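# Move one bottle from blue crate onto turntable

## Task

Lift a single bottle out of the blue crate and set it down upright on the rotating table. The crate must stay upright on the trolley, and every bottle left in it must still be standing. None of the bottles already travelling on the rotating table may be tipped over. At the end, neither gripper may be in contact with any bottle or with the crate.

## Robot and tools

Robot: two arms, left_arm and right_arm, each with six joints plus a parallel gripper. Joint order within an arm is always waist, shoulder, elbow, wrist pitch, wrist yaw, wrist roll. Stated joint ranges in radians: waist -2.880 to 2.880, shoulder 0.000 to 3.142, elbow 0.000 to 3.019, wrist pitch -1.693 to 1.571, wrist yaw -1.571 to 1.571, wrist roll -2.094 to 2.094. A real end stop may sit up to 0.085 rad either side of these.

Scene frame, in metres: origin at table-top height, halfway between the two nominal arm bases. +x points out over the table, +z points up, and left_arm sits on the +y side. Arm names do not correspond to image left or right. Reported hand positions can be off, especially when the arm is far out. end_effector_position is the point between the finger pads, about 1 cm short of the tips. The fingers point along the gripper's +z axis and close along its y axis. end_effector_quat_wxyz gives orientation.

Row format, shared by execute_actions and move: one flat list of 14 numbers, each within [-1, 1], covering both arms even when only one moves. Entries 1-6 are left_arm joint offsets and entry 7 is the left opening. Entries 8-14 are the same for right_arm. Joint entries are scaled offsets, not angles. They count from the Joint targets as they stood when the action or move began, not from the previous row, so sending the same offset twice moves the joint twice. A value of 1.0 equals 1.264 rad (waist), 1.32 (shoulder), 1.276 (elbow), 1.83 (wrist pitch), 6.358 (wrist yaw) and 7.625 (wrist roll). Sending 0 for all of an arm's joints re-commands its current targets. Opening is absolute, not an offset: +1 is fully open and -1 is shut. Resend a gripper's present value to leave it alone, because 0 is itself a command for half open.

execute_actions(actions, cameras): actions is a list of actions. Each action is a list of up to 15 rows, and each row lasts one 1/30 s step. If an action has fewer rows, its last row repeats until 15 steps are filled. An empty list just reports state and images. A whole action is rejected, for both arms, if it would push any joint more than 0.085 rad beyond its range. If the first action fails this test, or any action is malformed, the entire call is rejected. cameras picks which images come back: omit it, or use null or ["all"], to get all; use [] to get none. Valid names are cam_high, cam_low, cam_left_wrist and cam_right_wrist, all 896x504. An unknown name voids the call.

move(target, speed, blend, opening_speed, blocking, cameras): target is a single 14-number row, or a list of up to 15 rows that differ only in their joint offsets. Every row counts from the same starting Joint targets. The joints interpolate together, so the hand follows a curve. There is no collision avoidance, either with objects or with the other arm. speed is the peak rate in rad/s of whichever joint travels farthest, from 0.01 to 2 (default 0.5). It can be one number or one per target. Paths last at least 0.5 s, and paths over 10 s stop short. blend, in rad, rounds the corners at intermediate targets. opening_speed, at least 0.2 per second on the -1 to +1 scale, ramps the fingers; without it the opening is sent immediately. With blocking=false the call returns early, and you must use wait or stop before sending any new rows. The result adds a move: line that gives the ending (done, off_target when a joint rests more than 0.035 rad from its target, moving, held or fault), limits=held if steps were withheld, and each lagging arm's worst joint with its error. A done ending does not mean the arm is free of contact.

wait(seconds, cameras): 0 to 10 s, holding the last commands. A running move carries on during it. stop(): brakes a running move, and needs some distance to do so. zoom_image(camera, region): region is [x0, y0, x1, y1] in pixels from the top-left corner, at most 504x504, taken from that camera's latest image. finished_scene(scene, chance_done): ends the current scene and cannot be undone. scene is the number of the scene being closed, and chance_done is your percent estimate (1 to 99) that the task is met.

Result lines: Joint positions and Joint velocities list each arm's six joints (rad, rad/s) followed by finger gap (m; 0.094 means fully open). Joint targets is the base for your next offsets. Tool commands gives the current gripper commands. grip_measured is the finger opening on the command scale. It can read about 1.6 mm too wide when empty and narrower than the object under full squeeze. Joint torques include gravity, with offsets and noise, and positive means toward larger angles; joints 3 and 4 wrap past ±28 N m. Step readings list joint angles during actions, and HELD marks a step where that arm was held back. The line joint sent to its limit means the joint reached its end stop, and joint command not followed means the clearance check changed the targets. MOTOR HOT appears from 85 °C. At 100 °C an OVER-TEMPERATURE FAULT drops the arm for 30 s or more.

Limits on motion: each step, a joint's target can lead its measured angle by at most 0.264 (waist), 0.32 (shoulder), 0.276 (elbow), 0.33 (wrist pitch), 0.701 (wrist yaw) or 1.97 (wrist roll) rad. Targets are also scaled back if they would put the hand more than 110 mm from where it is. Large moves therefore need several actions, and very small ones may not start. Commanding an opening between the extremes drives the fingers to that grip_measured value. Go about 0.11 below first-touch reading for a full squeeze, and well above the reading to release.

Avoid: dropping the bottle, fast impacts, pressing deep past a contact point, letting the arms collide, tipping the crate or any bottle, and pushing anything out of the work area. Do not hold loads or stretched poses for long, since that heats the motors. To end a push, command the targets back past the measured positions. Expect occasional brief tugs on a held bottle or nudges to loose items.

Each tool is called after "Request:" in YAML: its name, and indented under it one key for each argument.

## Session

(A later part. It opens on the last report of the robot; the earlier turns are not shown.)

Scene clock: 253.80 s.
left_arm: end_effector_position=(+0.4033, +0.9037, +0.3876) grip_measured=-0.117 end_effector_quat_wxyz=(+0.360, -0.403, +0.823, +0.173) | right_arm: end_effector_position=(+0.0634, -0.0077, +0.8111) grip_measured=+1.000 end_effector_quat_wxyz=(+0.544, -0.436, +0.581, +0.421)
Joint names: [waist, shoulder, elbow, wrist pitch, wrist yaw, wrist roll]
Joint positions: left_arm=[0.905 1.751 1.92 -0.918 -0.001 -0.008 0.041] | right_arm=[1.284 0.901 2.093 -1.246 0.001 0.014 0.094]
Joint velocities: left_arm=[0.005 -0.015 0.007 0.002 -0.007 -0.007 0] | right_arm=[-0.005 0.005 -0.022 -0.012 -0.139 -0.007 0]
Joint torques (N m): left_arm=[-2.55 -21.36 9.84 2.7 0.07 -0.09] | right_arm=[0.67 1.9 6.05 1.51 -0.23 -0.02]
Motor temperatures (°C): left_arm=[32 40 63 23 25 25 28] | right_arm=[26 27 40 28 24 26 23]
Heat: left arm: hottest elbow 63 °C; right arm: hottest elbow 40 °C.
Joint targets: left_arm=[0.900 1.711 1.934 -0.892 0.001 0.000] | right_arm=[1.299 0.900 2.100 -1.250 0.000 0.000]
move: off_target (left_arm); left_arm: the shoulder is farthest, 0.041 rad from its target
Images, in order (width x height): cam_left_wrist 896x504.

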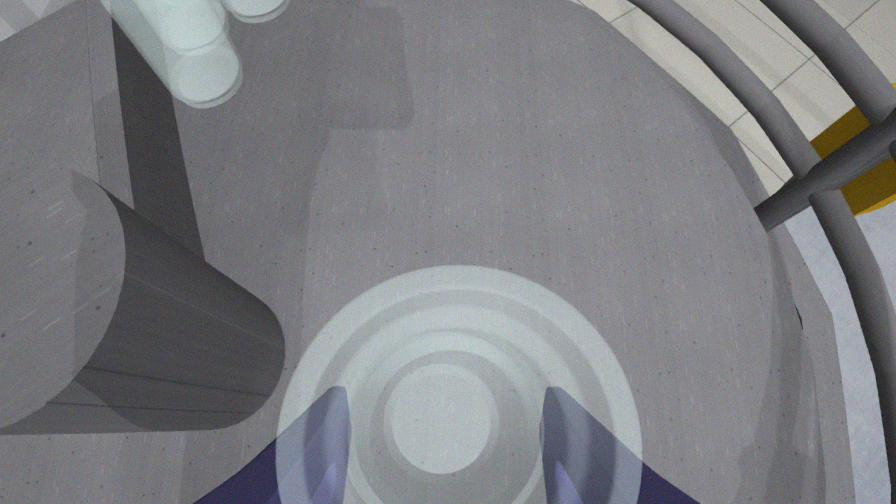

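Request:
move:
  target: [0, -0.0016, -0.0086, 0.0048, 0, 0, -0.5, 0, 0, 0, 0, 0, 0, 1]
  speed: 0.06
  cameras: ["cam_left_wrist"]

Scene clock: 259.33 s.
left_arm: end_effector_position=(+0.4031, +0.9034, +0.3849) grip_measured=-0.117 end_effector_quat_wxyz=(+0.360, -0.403, +0.823, +0.173) | right_arm: end_effector_position=(+0.0634, -0.0077, +0.8111) grip_measured=+1.000 end_effector_quat_wxyz=(+0.544, -0.436, +0.581, +0.421)
Joint names: [waist, shoulder, elbow, wrist pitch, wrist yaw, wrist roll]
Joint positions: left_arm=[0.905 1.749 1.909 -0.909 -0.001 -0.008 0.041] | right_arm=[1.284 0.901 2.093 -1.246 0.001 0.014 0.094]
Joint velocities: left_arm=[-0.005 -0.024 0.002 0.012 0.037 0.022 0.001] | right_arm=[-0.005 0.005 -0.012 0.027 -0.022 0.022 0]
Joint torques (N m): left_arm=[-2.02 -21.01 9.89 2.62 0.06 -0.03] | right_arm=[0.73 1.96 6.06 1.52 -0.23 -0.02]
Motor temperatures (°C): left_arm=[32 40 62 23 25 25 28] | right_arm=[26 27 40 28 24 26 23]
Heat: left arm: hottest elbow 62 °C; right arm: hottest elbow 40 °C.
Joint targets: left_arm=[0.900 1.708 1.923 -0.883 0.001 0.000] | right_arm=[1.299 0.900 2.100 -1.250 0.000 0.000]
move: off_target (left_arm); left_arm: the shoulder is farthest, 0.040 rad from its target
Images, in order (width x height): cam_left_wrist 896x504.

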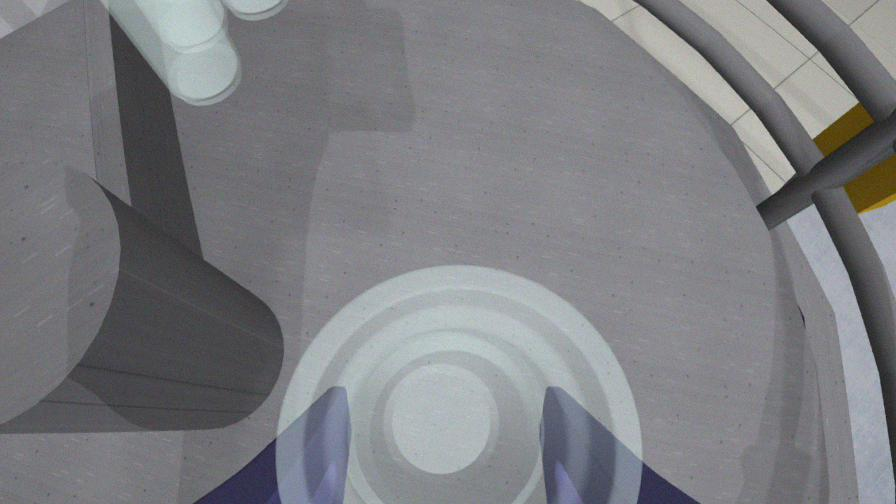

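Request:
move:
  target: [0, -0.0016, -0.0086, 0.0048, 0, 0, -0.5, 0, 0, 0, 0, 0, 0, 1]
  speed: 0.06
  cameras: ["cam_left_wrist"]

Scene clock: 263.07 s.
left_arm: end_effector_position=(+0.4029, +0.9033, +0.3816) grip_measured=-0.117 end_effector_quat_wxyz=(+0.360, -0.403, +0.823, +0.173) | right_arm: end_effector_position=(+0.0634, -0.0077, +0.8111) grip_measured=+1.000 end_effector_quat_wxyz=(+0.544, -0.436, +0.581, +0.421)
Joint names: [waist, shoulder, elbow, wrist pitch, wrist yaw, wrist roll]
Joint positions: left_arm=[0.905 1.747 1.898 -0.9 -0.001 -0.008 0.041] | right_arm=[1.284 0.901 2.093 -1.246 0.001 0.014 0.094]
Joint velocities: left_arm=[0.005 0.005 -0.012 -0.007 -0.081 -0.007 0] | right_arm=[-0.005 -0.015 -0.007 -0.002 -0.066 -0.022 0]
Joint torques (N m): left_arm=[-2.84 -21.19 9.98 2.74 0.07 -0.02] | right_arm=[0.67 1.96 6.06 1.51 -0.23 -0.02]
Motor temperatures (°C): left_arm=[32 40 61 23 25 25 28] | right_arm=[26 26 40 28 24 26 23]
Heat: left arm: hottest elbow 61 °C; right arm: hottest elbow 40 °C.
Joint targets: left_arm=[0.900 1.706 1.912 -0.875 0.001 0.000] | right_arm=[1.299 0.900 2.100 -1.250 0.000 0.000]
move: off_target (left_arm); left_arm: the shoulder is farthest, 0.041 rad from its target
Images, in order (width x height): cam_left_wrist 896x504.

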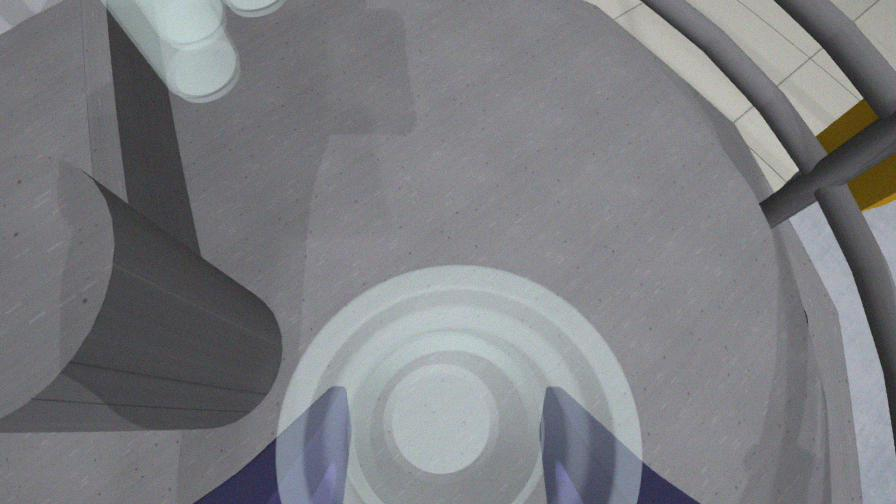

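Request:
move:
  target: [0, -0.0016, -0.0086, 0.0048, 0, 0, -0.5, 0, 0, 0, 0, 0, 0, 1]
  speed: 0.06
  cameras: ["cam_left_wrist"]

Scene clock: 266.67 s.
left_arm: end_effector_position=(+0.4028, +0.9030, +0.3788) grip_measured=-0.117 end_effector_quat_wxyz=(+0.360, -0.403, +0.823, +0.173) | right_arm: end_effector_position=(+0.0634, -0.0077, +0.8111) grip_measured=+1.000 end_effector_quat_wxyz=(+0.544, -0.436, +0.581, +0.421)
Joint names: [waist, shoulder, elbow, wrist pitch, wrist yaw, wrist roll]
Joint positions: left_arm=[0.905 1.744 1.888 -0.892 -0.001 -0.008 0.041] | right_arm=[1.284 0.901 2.093 -1.246 0.001 0.014 0.094]
Joint velocities: left_arm=[0.005 -0.005 -0.002 -0.002 0.007 -0.051 0] | right_arm=[-0.005 0.005 -0.002 -0.007 0.037 0.037 0]
Joint torques (N m): left_arm=[-2.61 -20.95 9.83 2.69 0.07 -0.05] | right_arm=[0.73 1.96 6.05 1.51 -0.23 -0.02]
Motor temperatures (°C): left_arm=[32 41 60 23 25 25 28] | right_arm=[26 26 40 28 24 26 23]
Heat: left arm: hottest elbow 60 °C; right arm: hottest elbow 40 °C.
Joint targets: left_arm=[0.900 1.704 1.901 -0.866 0.001 0.000] | right_arm=[1.299 0.900 2.100 -1.250 0.000 0.000]
move: off_target (left_arm); left_arm: the shoulder is farthest, 0.041 rad from its target
Images, in order (width x height): cam_left_wrist 896x504.

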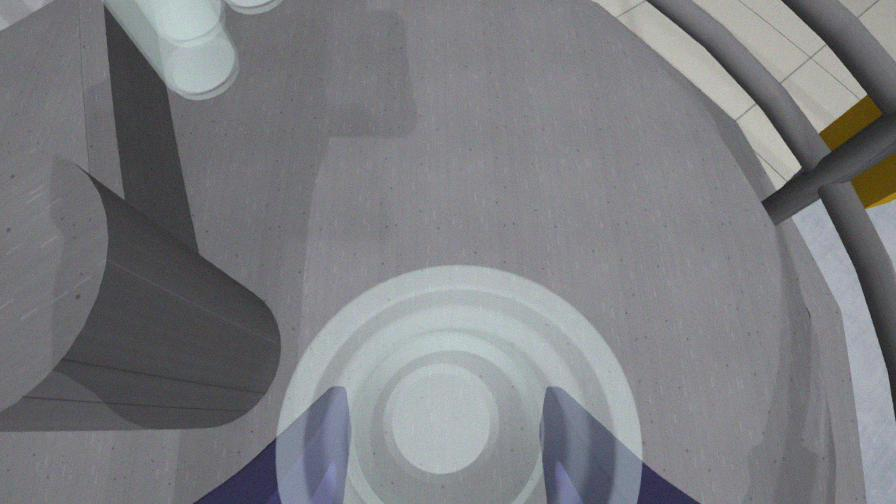

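Request:
move:
  target: [0, -0.0016, -0.0086, 0.0048, 0, 0, -0.5, 0, 0, 0, 0, 0, 0, 1]
  speed: 0.06
  cameras: ["cam_left_wrist", "cam_right_wrist"]

Request:
zoom_image:
  camera: "cam_right_wrist"
  region: [420, 210, 540, 300]

Scene clock: 274.20 s.
left_arm: end_effector_position=(+0.4026, +0.9028, +0.3755) grip_measured=-0.117 end_effector_quat_wxyz=(+0.360, -0.403, +0.823, +0.173) | right_arm: end_effector_position=(+0.0634, -0.0077, +0.8111) grip_measured=+1.000 end_effector_quat_wxyz=(+0.544, -0.436, +0.581, +0.421)
Joint names: [waist, shoulder, elbow, wrist pitch, wrist yaw, wrist roll]
Joint positions: left_arm=[0.905 1.743 1.877 -0.883 -0.001 -0.008 0.041] | right_arm=[1.284 0.901 2.093 -1.246 0.001 0.014 0.094]
Joint velocities: left_arm=[-0.015 -0.005 -0.007 -0.012 -0.095 -0.007 0] | right_arm=[-0.005 -0.005 0.017 -0.012 -0.007 0.037 0]
Joint torques (N m): left_arm=[-1.85 -20.54 9.81 2.82 0.04 -0.04] | right_arm=[0.67 1.96 6.05 1.5 -0.23 -0.02]
Motor temperatures (°C): left_arm=[32 40 59 23 25 25 29] | right_arm=[26 26 39 28 24 26 23]
Heat: left arm: hottest elbow 59 °C; right arm: hottest elbow 39 °C.
Joint targets: left_arm=[0.900 1.702 1.890 -0.857 0.001 0.000] | right_arm=[1.299 0.900 2.100 -1.250 0.000 0.000]
move: off_target (left_arm); left_arm: the shoulder is farthest, 0.041 rad from its target
Images, in order (width x height): cam_left_wrist 896x504, cam_right_wrist 896x504.

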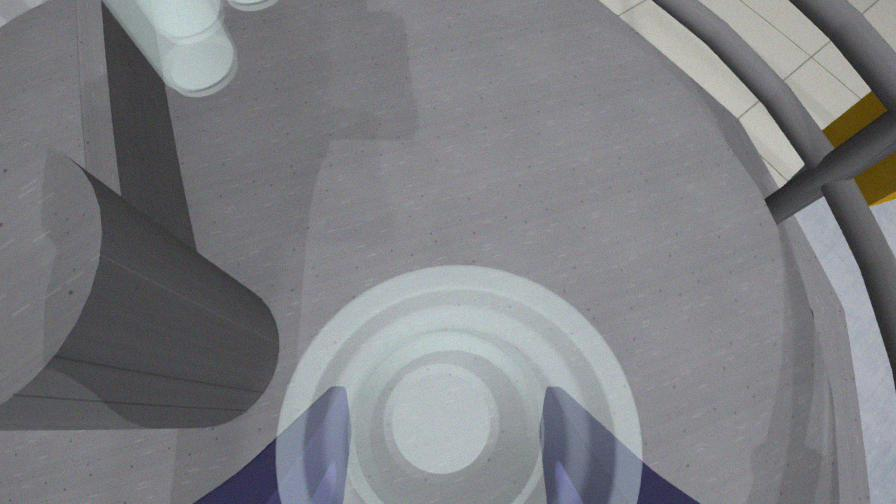

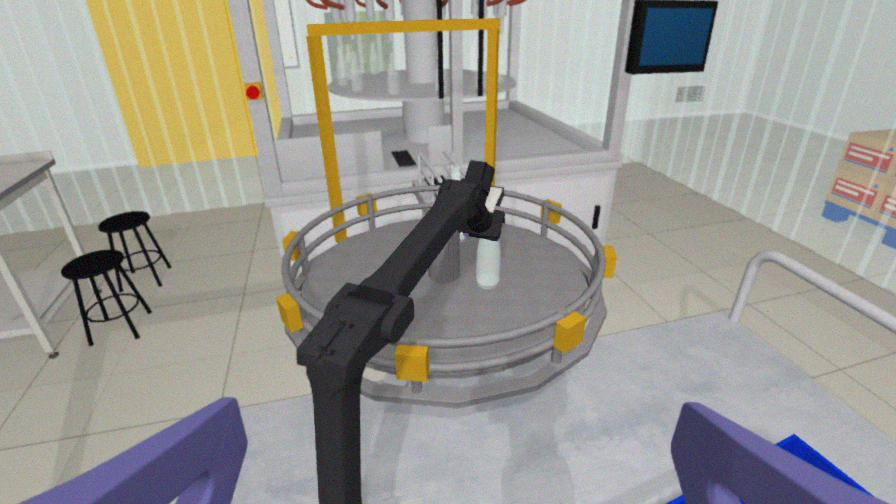

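Scaled by 4.200 from the camera's 896x504 image, which has a finer 1280x720 frame.

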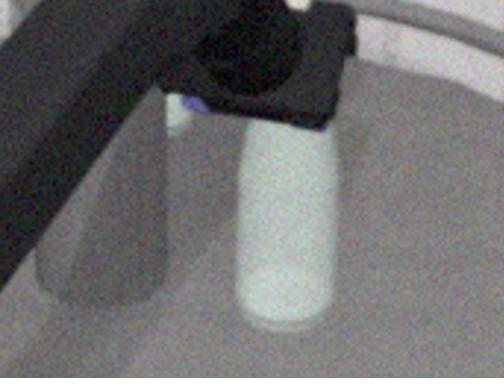

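Request:
move:
  target: [0, -0.0016, -0.0086, 0.0048, 0, 0, -0.5, 0, 0, 0, 0, 0, 0, 1]
  speed: 0.06
  cameras: ["cam_left_wrist"]

Scene clock: 295.40 s.
left_arm: end_effector_position=(+0.4023, +0.9025, +0.3725) grip_measured=-0.117 end_effector_quat_wxyz=(+0.360, -0.403, +0.823, +0.173) | right_arm: end_effector_position=(+0.0634, -0.0077, +0.8111) grip_measured=+1.000 end_effector_quat_wxyz=(+0.544, -0.436, +0.581, +0.421)
Joint names: [waist, shoulder, elbow, wrist pitch, wrist yaw, wrist roll]
Joint positions: left_arm=[0.905 1.74 1.865 -0.874 -0.001 -0.008 0.041] | right_arm=[1.284 0.901 2.093 -1.246 0.001 0.014 0.094]
Joint velocities: left_arm=[-0.005 -0.015 -0.002 -0.002 0.007 0.095 0] | right_arm=[-0.005 -0.005 0.007 0.027 -0.007 0.066 0]
Joint torques (N m): left_arm=[-2.14 -20.95 9.74 2.71 0.08 -0.05] | right_arm=[0.67 2.02 6.04 1.5 -0.24 -0.02]
Motor temperatures (°C): left_arm=[32 42 57 23 25 25 29] | right_arm=[26 26 39 27 24 26 23]
Heat: left arm: hottest elbow 57 °C; right arm: hottest elbow 39 °C.
Joint targets: left_arm=[0.900 1.700 1.879 -0.848 0.001 0.000] | right_arm=[1.299 0.900 2.100 -1.250 0.000 0.000]
move: off_target (left_arm); left_arm: the shoulder is farthest, 0.040 rad from its target
Images, in order (width x height): cam_left_wrist 896x504.

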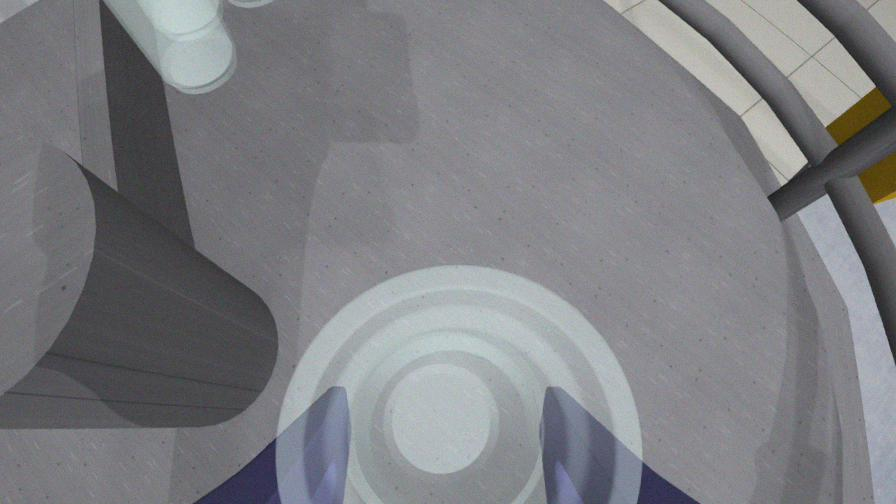

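Request:
move:
  target: [0, -0.0061, -0.0643, 0.0404, 0, 0, -0.5, 0, 0, 0, 0, 0, 0, 1]
  speed: 0.12
  cameras: ["cam_left_wrist", "cam_right_wrist", "cam_low"]

Request:
zoom_image:
  camera: "cam_right_wrist"
  region: [420, 210, 540, 300]

Scene clock: 335.77 s.
left_arm: end_effector_position=(+0.4021, +0.9022, +0.3464) grip_measured=-0.117 end_effector_quat_wxyz=(+0.361, -0.403, +0.823, +0.173) | right_arm: end_effector_position=(+0.0634, -0.0077, +0.8111) grip_measured=+1.000 end_effector_quat_wxyz=(+0.544, -0.436, +0.581, +0.421)
Joint names: [waist, shoulder, elbow, wrist pitch, wrist yaw, wrist roll]
Joint positions: left_arm=[0.905 1.732 1.784 -0.8 -0.001 -0.008 0.041] | right_arm=[1.284 0.901 2.093 -1.246 0.001 0.014 0.094]
Joint velocities: left_arm=[0.005 0.005 -0.007 0.007 -0.007 0.037 0] | right_arm=[-0.005 -0.005 0.017 -0.002 0.022 -0.007 0]
Joint torques (N m): left_arm=[-1.73 -19.9 9.78 2.76 0.06 -0.03] | right_arm=[0.73 1.96 6.06 1.52 -0.23 -0.02]
Motor temperatures (°C): left_arm=[31 39 55 23 25 25 29] | right_arm=[25 26 38 27 24 26 23]
Heat: left arm: hottest elbow 55 °C; right arm: hottest elbow 38 °C.
Joint targets: left_arm=[0.900 1.692 1.797 -0.774 0.001 0.000] | right_arm=[1.299 0.900 2.100 -1.250 0.000 0.000]
move: off_target (left_arm); left_arm: the shoulder is farthest, 0.040 rad from its target
Images, in order (width x height): cam_low 896x504, cam_left_wrist 896x504, cam_right_wrist 896x504.

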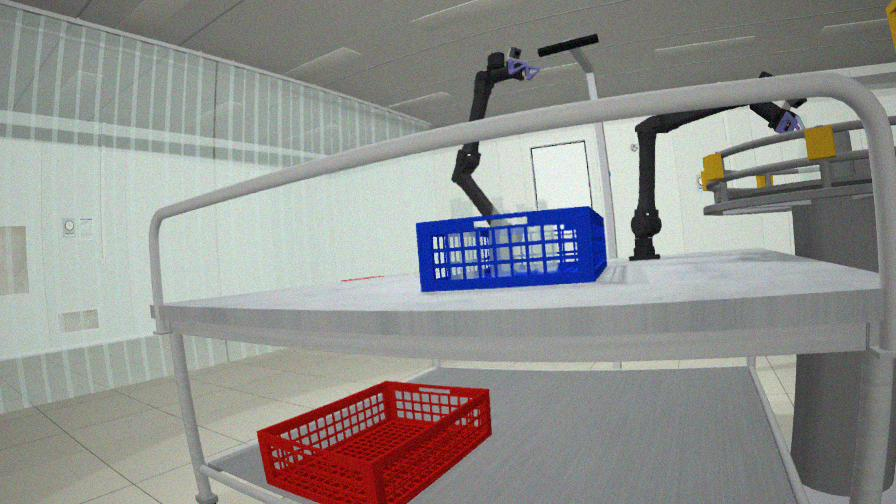

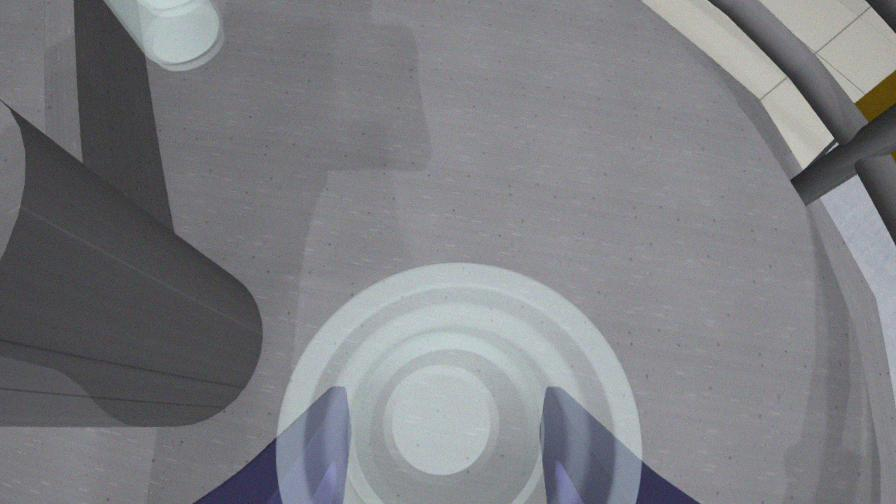

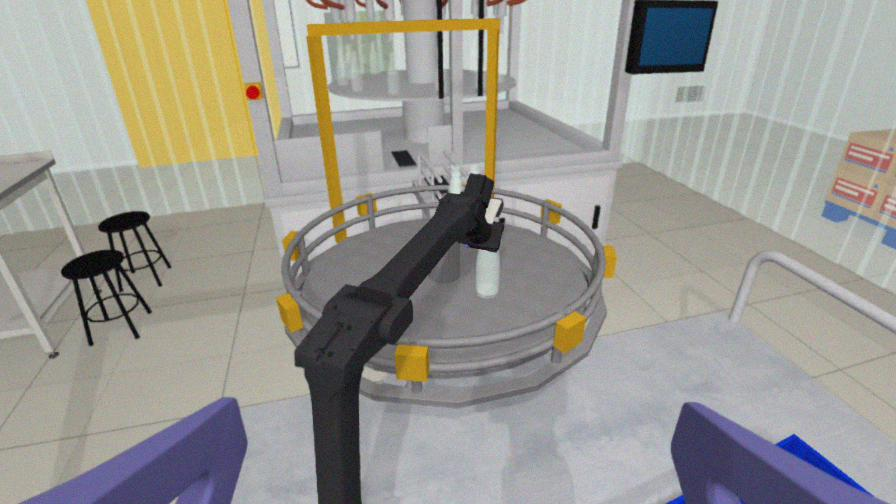

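Scaled by 4.200 from the camera's 896x504 image, which has a finer 1280x720 frame.

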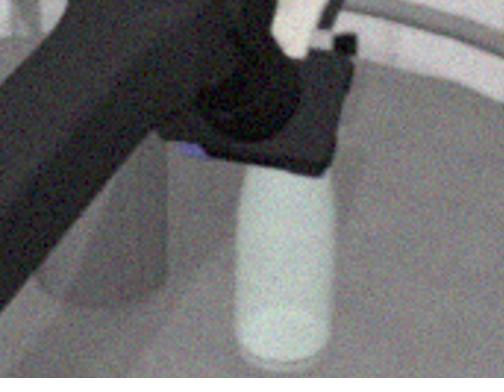

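Request:
move:
  target: [0, -0.0008, -0.0078, 0.0048, 0, 0, -0.5, 0, 0, 0, 0, 0, 0, 1]
  speed: 0.06
  cameras: ["cam_left_wrist"]

Scene clock: 365.57 s.
left_arm: end_effector_position=(+0.4021, +0.9022, +0.3465) grip_measured=-0.117 end_effector_quat_wxyz=(+0.364, -0.402, +0.822, +0.175) | right_arm: end_effector_position=(+0.0634, -0.0077, +0.8111) grip_measured=+1.000 end_effector_quat_wxyz=(+0.544, -0.436, +0.581, +0.421)
Joint names: [waist, shoulder, elbow, wrist pitch, wrist yaw, wrist roll]
Joint positions: left_arm=[0.905 1.728 1.777 -0.789 -0.001 -0.008 0.041] | right_arm=[1.284 0.901 2.093 -1.246 0.001 0.014 0.094]
Joint velocities: left_arm=[-0.005 -0.015 -0.012 0.007 0.037 -0.051 0.001] | right_arm=[-0.015 -0.005 0.002 -0.012 -0.051 -0.037 0]
Joint torques (N m): left_arm=[-1.9 -20.37 9.7 2.66 0.01 -0.04] | right_arm=[0.73 1.96 6.05 1.51 -0.24 -0.02]
Motor temperatures (°C): left_arm=[31 38 59 23 25 25 29] | right_arm=[25 26 38 27 24 26 23]
Heat: left arm: hottest elbow 59 °C; right arm: hottest elbow 38 °C.
Joint targets: left_arm=[0.900 1.691 1.787 -0.766 0.001 0.000] | right_arm=[1.299 0.900 2.100 -1.250 0.000 0.000]
move: off_target (left_arm); left_arm: the shoulder is farthest, 0.037 rad from its target
Images, in order (width x height): cam_left_wrist 896x504.

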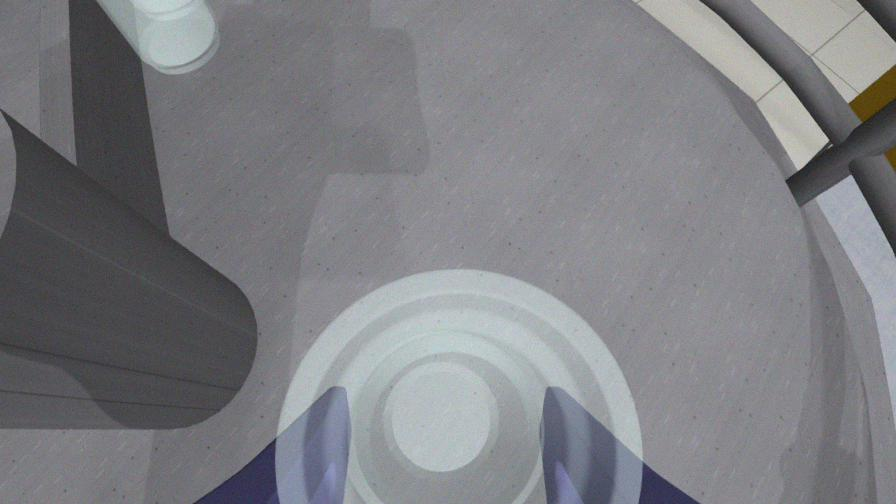

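Request:
execute_actions:
  actions:
    - [[0, 0.0008, 0.003, -0.002, 0, 0, 1, 0, 0, 0, 0, 0, 0, 1]]
  cameras: ["cam_left_wrist"]

Request:
move:
  target: [0, -0.122, -0.005, -0.09, 0, 0, 1, 0, 0, 0, 0, 0, 0, 1]
  speed: 0.3
  cameras: ["cam_left_wrist", "cam_right_wrist"]

Scene clock: 384.00 s.
left_arm: end_effector_position=(+0.3989, +0.8981, +0.3640) grip_measured=+0.998 end_effector_quat_wxyz=(+0.376, -0.400, +0.816, +0.180) | right_arm: end_effector_position=(+0.0634, -0.0077, +0.8111) grip_measured=+1.000 end_effector_quat_wxyz=(+0.544, -0.436, +0.581, +0.421)
Joint names: [waist, shoulder, elbow, wrist pitch, wrist yaw, wrist roll]
Joint positions: left_arm=[0.905 1.703 1.775 -0.783 -0.001 -0.008 0.094] | right_arm=[1.284 0.901 2.093 -1.246 0.001 0.014 0.094]
Joint velocities: left_arm=[-0.015 -0.005 -0.012 0.007 -0.022 -0.022 0] | right_arm=[0.005 -0.005 -0.007 0.012 0.095 0.022 0]
Joint torques (N m): left_arm=[-2.37 -18.14 10.13 2.5 0.05 -0.05] | right_arm=[0.67 1.96 6.06 1.52 -0.23 -0.03]
Motor temperatures (°C): left_arm=[31 39 57 23 25 25 29] | right_arm=[25 26 38 27 24 26 23]
Heat: left arm: hottest elbow 57 °C; right arm: hottest elbow 38 °C.
Joint targets: left_arm=[0.900 1.692 1.791 -0.769 0.001 0.000] | right_arm=[1.299 0.900 2.100 -1.250 0.000 0.000]
Step readings (joint positions of left_arm | right_arm):
0: [0.905 1.727 1.775 -0.787 -0.001 -0.008] | [1.284 0.901 2.093 -1.246 0.001 0.014]
1: [0.905 1.727 1.775 -0.787 -0.001 -0.008] | [1.284 0.901 2.093 -1.246 0.001 0.014]
2: [0.905 1.727 1.775 -0.787 -0.001 -0.008] | [1.284 0.901 2.093 -1.246 0.001 0.014]
4: [0.905 1.724 1.775 -0.785 -0.001 -0.008] | [1.284 0.901 2.093 -1.246 0.001 0.014]
8: [0.905 1.714 1.775 -0.784 -0.001 -0.008] | [1.284 0.901 2.093 -1.246 0.001 0.014]
15: [0.905 1.703 1.775 -0.783 -0.001 -0.008] | [1.284 0.901 2.093 -1.246 0.001 0.014]
Images, in order (width x height): cam_left_wrist 896x504.

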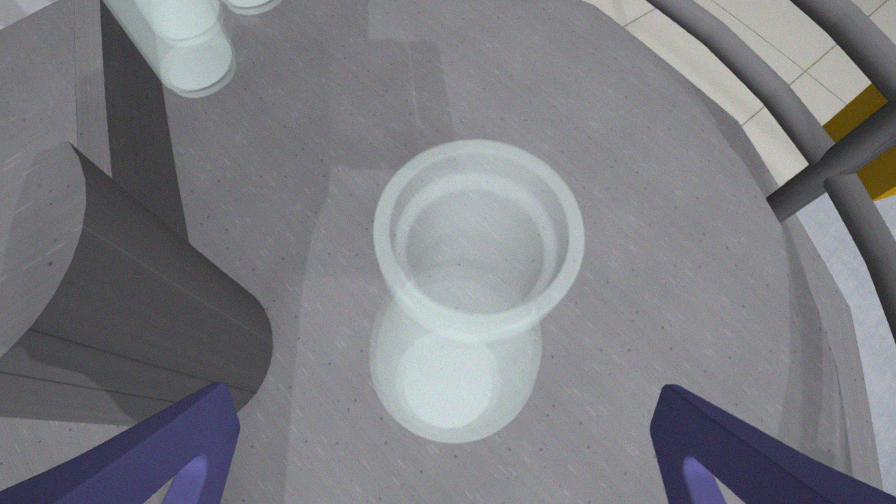

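Scene clock: 385.20 s.
left_arm: end_effector_position=(+0.3535, +0.8406, +0.4539) grip_measured=+0.998 end_effector_quat_wxyz=(+0.390, -0.396, +0.810, +0.187) | right_arm: end_effector_position=(+0.0634, -0.0077, +0.8111) grip_measured=+1.000 end_effector_quat_wxyz=(+0.544, -0.436, +0.581, +0.421)
Joint names: [waist, shoulder, elbow, wrist pitch, wrist yaw, wrist roll]
Joint positions: left_arm=[0.905 1.522 1.775 -0.928 -0.001 -0.008 0.094] | right_arm=[1.284 0.901 2.093 -1.246 0.001 0.014 0.094]
Joint velocities: left_arm=[-0.015 -0.005 0.007 -0.017 0.022 0.022 -0.001] | right_arm=[0.005 0.005 -0.002 -0.017 0.007 0.022 0]
Joint torques (N m): left_arm=[-2.14 -13.39 9.42 1.5 0.08 -0.03] | right_arm=[0.67 2.02 6.05 1.51 -0.24 -0.02]
Motor temperatures (°C): left_arm=[31 39 57 23 25 25 29] | right_arm=[25 26 38 27 24 26 23]
Heat: left arm: hottest elbow 57 °C; right arm: hottest elbow 38 °C.
Joint targets: left_arm=[0.900 1.531 1.785 -0.934 0.001 0.000] | right_arm=[1.299 0.900 2.100 -1.250 0.000 0.000]
move: done
Images, in order (width x height): cam_left_wrist 896x504, cam_right_wrist 896x504.

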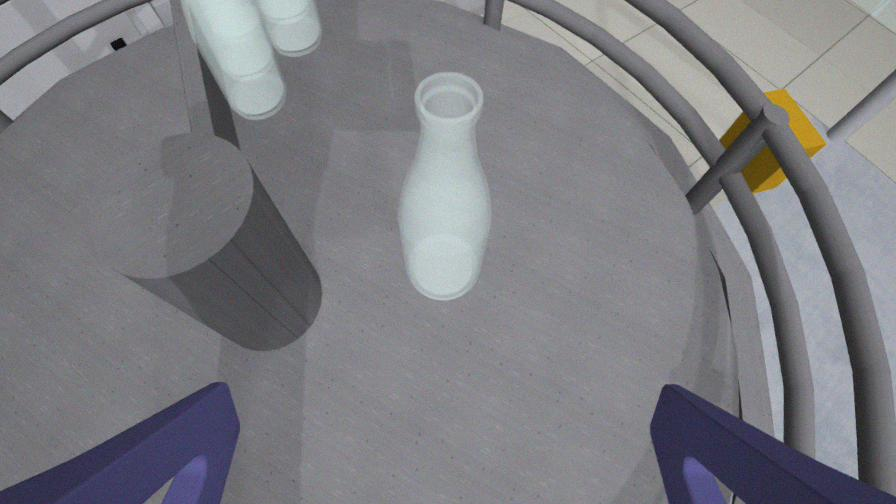

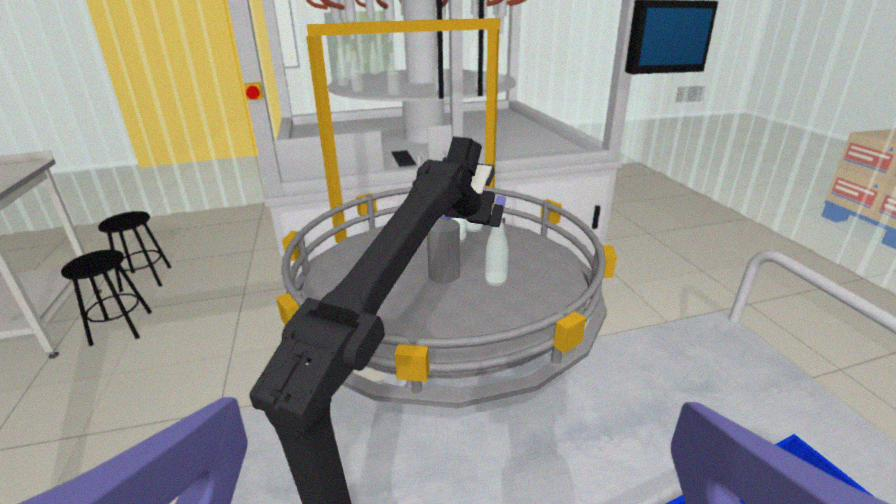

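Request:
wait:
  seconds: 0.5
  cameras: ["cam_high", "cam_left_wrist", "cam_right_wrist"]

Scene clock: 393.87 s.
left_arm: end_effector_position=(+0.3535, +0.8406, +0.4539) grip_measured=+0.998 end_effector_quat_wxyz=(+0.390, -0.396, +0.810, +0.187) | right_arm: end_effector_position=(+0.0634, -0.0077, +0.8111) grip_measured=+1.000 end_effector_quat_wxyz=(+0.544, -0.436, +0.581, +0.421)
Joint names: [waist, shoulder, elbow, wrist pitch, wrist yaw, wrist roll]
Joint positions: left_arm=[0.905 1.522 1.775 -0.928 -0.001 -0.008 0.094] | right_arm=[1.284 0.901 2.093 -1.246 0.001 0.014 0.094]
Joint velocities: left_arm=[-0.005 -0.005 0.022 0.002 0.022 -0.037 -0.001] | right_arm=[-0.015 0.005 -0.022 -0.012 -0.037 0.007 0]
Joint torques (N m): left_arm=[-2.49 -13.63 9.33 1.57 0.01 -0.07] | right_arm=[0.67 1.96 6.05 1.51 -0.23 -0.02]
Motor temperatures (°C): left_arm=[31 39 56 23 25 25 28] | right_arm=[25 26 38 27 24 26 23]
Heat: left arm: hottest elbow 56 °C; right arm: hottest elbow 38 °C.
Joint targets: left_arm=[0.900 1.531 1.785 -0.934 0.001 0.000] | right_arm=[1.299 0.900 2.100 -1.250 0.000 0.000]
Tool commands: left_gripper/opening=+1.0 right_gripper/opening=+1.0
wait: 0.50 s; at rest from the start
Images, in order (width x height): cam_high 896x504, cam_left_wrist 896x504, cam_right_wrist 896x504.

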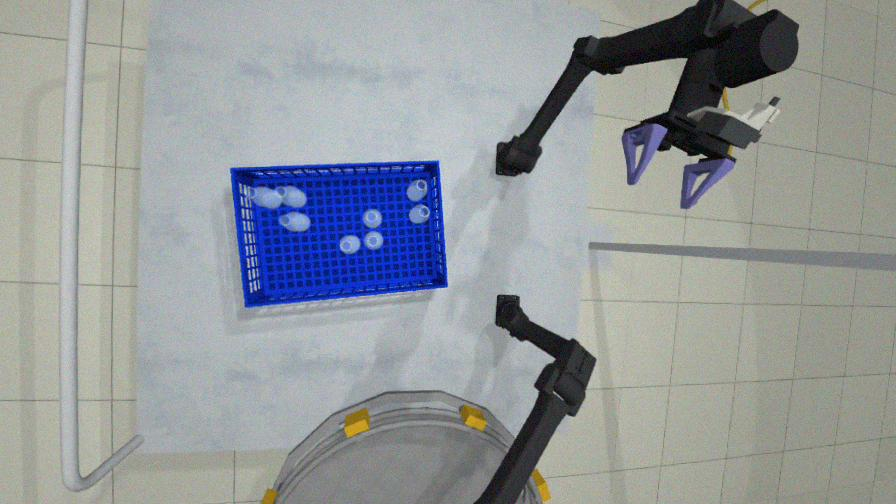

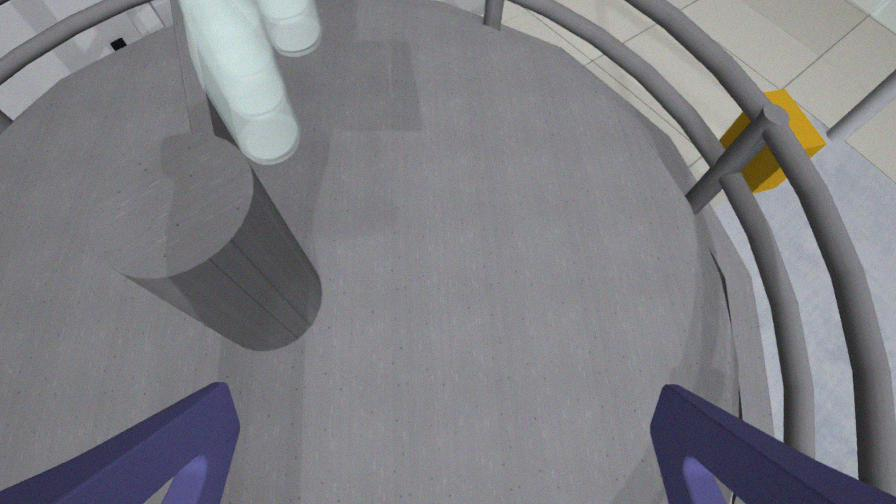

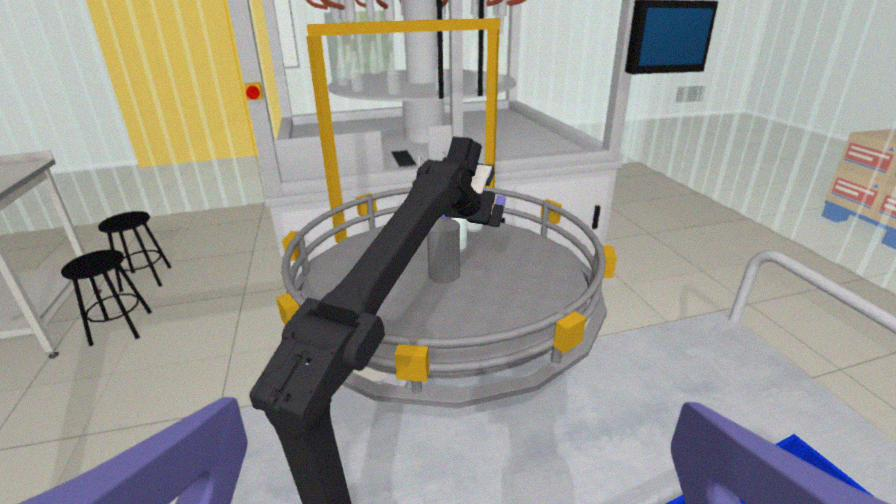

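Request:
execute_actions:
  actions: []

Request:
zoom_image:
  camera: "cam_left_wrist"
  region: [120, 0, 480, 240]

Request:
zoom_image:
  camera: "cam_high"
  region: [300, 0, 800, 400]

Scene clock: 400.10 s.
left_arm: end_effector_position=(+0.3535, +0.8406, +0.4539) grip_measured=+0.998 end_effector_quat_wxyz=(+0.390, -0.396, +0.810, +0.187) | right_arm: end_effector_position=(+0.0634, -0.0077, +0.8111) grip_measured=+1.000 end_effector_quat_wxyz=(+0.544, -0.436, +0.581, +0.421)
Joint names: [waist, shoulder, elbow, wrist pitch, wrist yaw, wrist roll]
Joint positions: left_arm=[0.905 1.522 1.775 -0.928 -0.001 -0.008 0.094] | right_arm=[1.284 0.901 2.093 -1.246 0.001 0.014 0.094]
Joint velocities: left_arm=[-0.005 -0.005 0.002 -0.002 -0.066 -0.051 0] | right_arm=[-0.005 -0.005 0.027 -0.012 -0.022 0.022 0]
Joint torques (N m): left_arm=[-2.02 -13.22 9.35 1.4 0.06 -0.04] | right_arm=[0.73 1.96 6.05 1.51 -0.23 -0.02]
Motor temperatures (°C): left_arm=[31 39 55 23 25 25 28] | right_arm=[25 26 38 27 24 26 23]
Heat: left arm: hottest elbow 55 °C; right arm: hottest elbow 38 °C.
Joint targets: left_arm=[0.900 1.531 1.785 -0.934 0.001 0.000] | right_arm=[1.299 0.900 2.100 -1.250 0.000 0.000]
Tool commands: left_gripper/opening=+1.0 right_gripper/opening=+1.0

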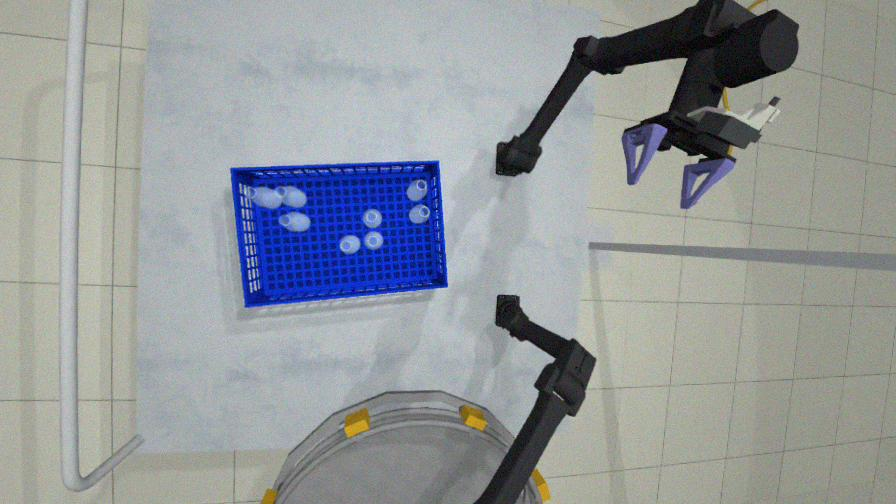

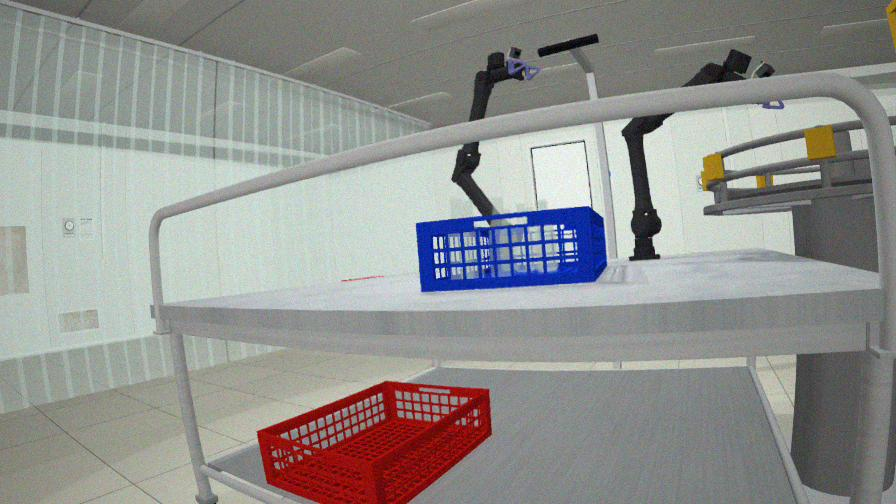

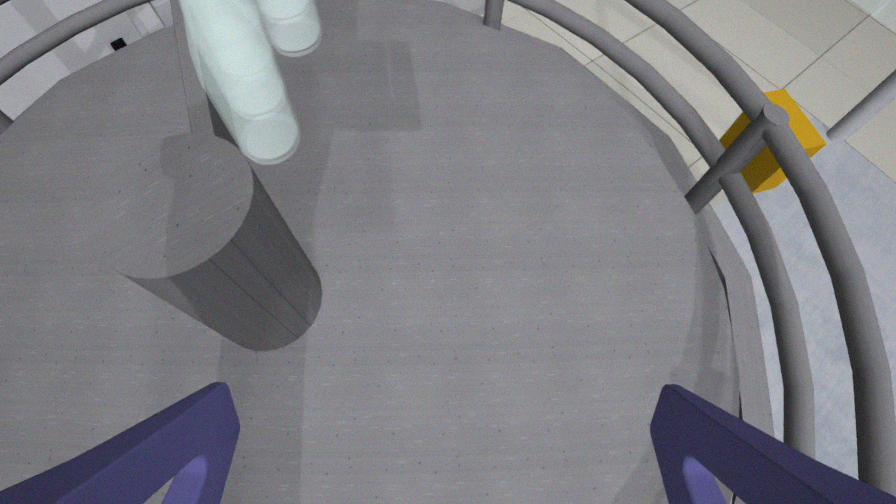

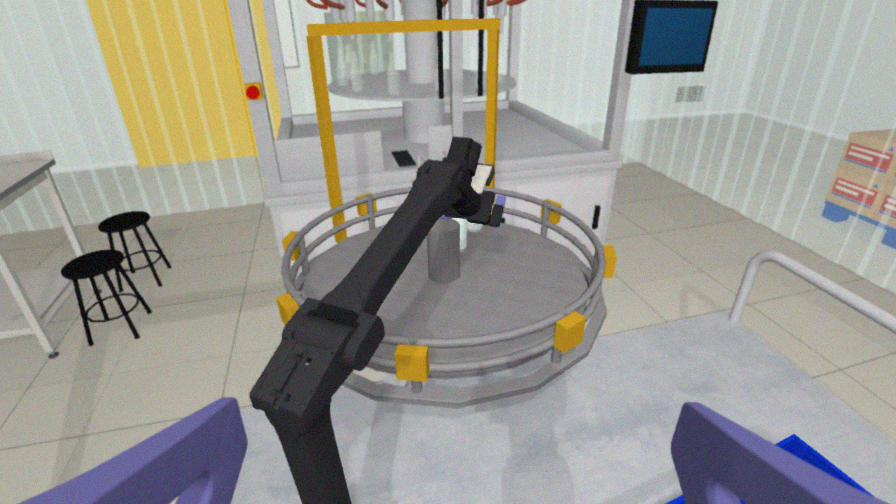

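Scaled by 1.400 from the camera's 896x504 image, which has a finer 1280x720 frame.

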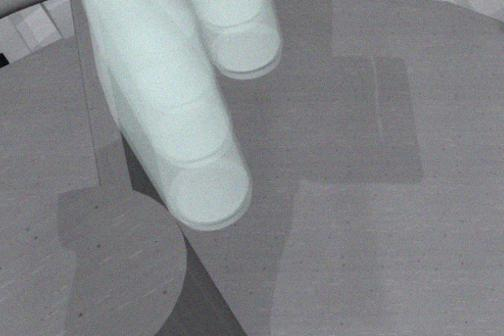

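Scaled by 1.008 from the camera's 896x504 image, which has a finer 1280x720 frame.

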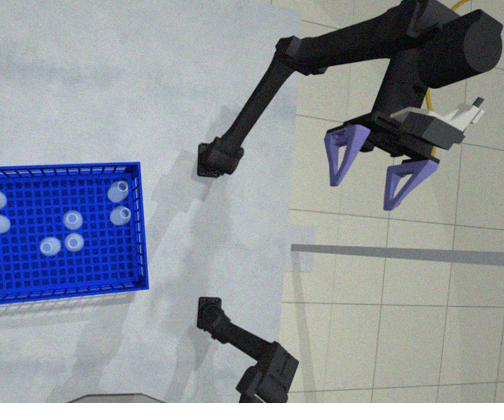

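Request:
zoom_image:
  camera: "cam_high"
  region: [225, 150, 455, 315]

Request:
zoom_image:
  camera: "cam_low"
  region: [400, 180, 640, 310]

Request:
zoom_image:
  camera: "cam_right_wrist"
  region: [400, 140, 560, 290]

Scaled by 2.191 from the camera's 896x504 image, which has a finer 1280x720 frame.

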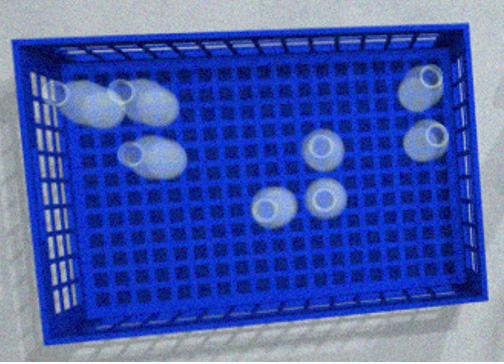

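Scaled by 2.100 from the camera's 896x504 image, which has a finer 1280x720 frame.

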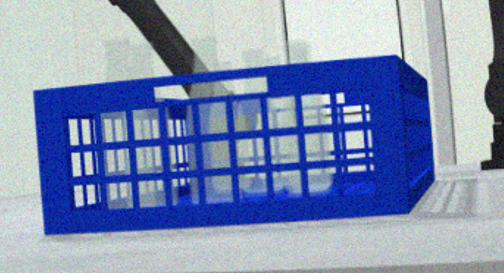

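Scaled by 3.150 from the camera's 896x504 image, which has a finer 1280x720 frame.

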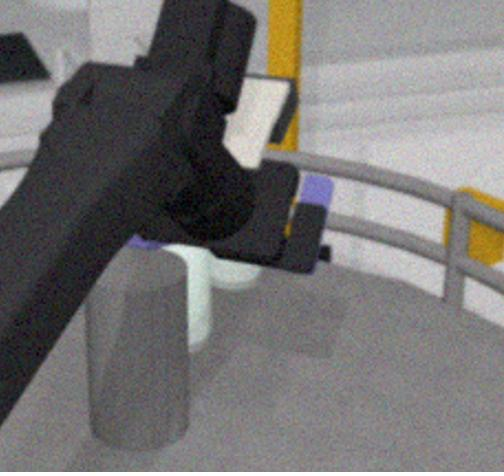

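Request:
finished_scene:
  scene: 2
  chance_done: 93

The scene is finished: the task was done.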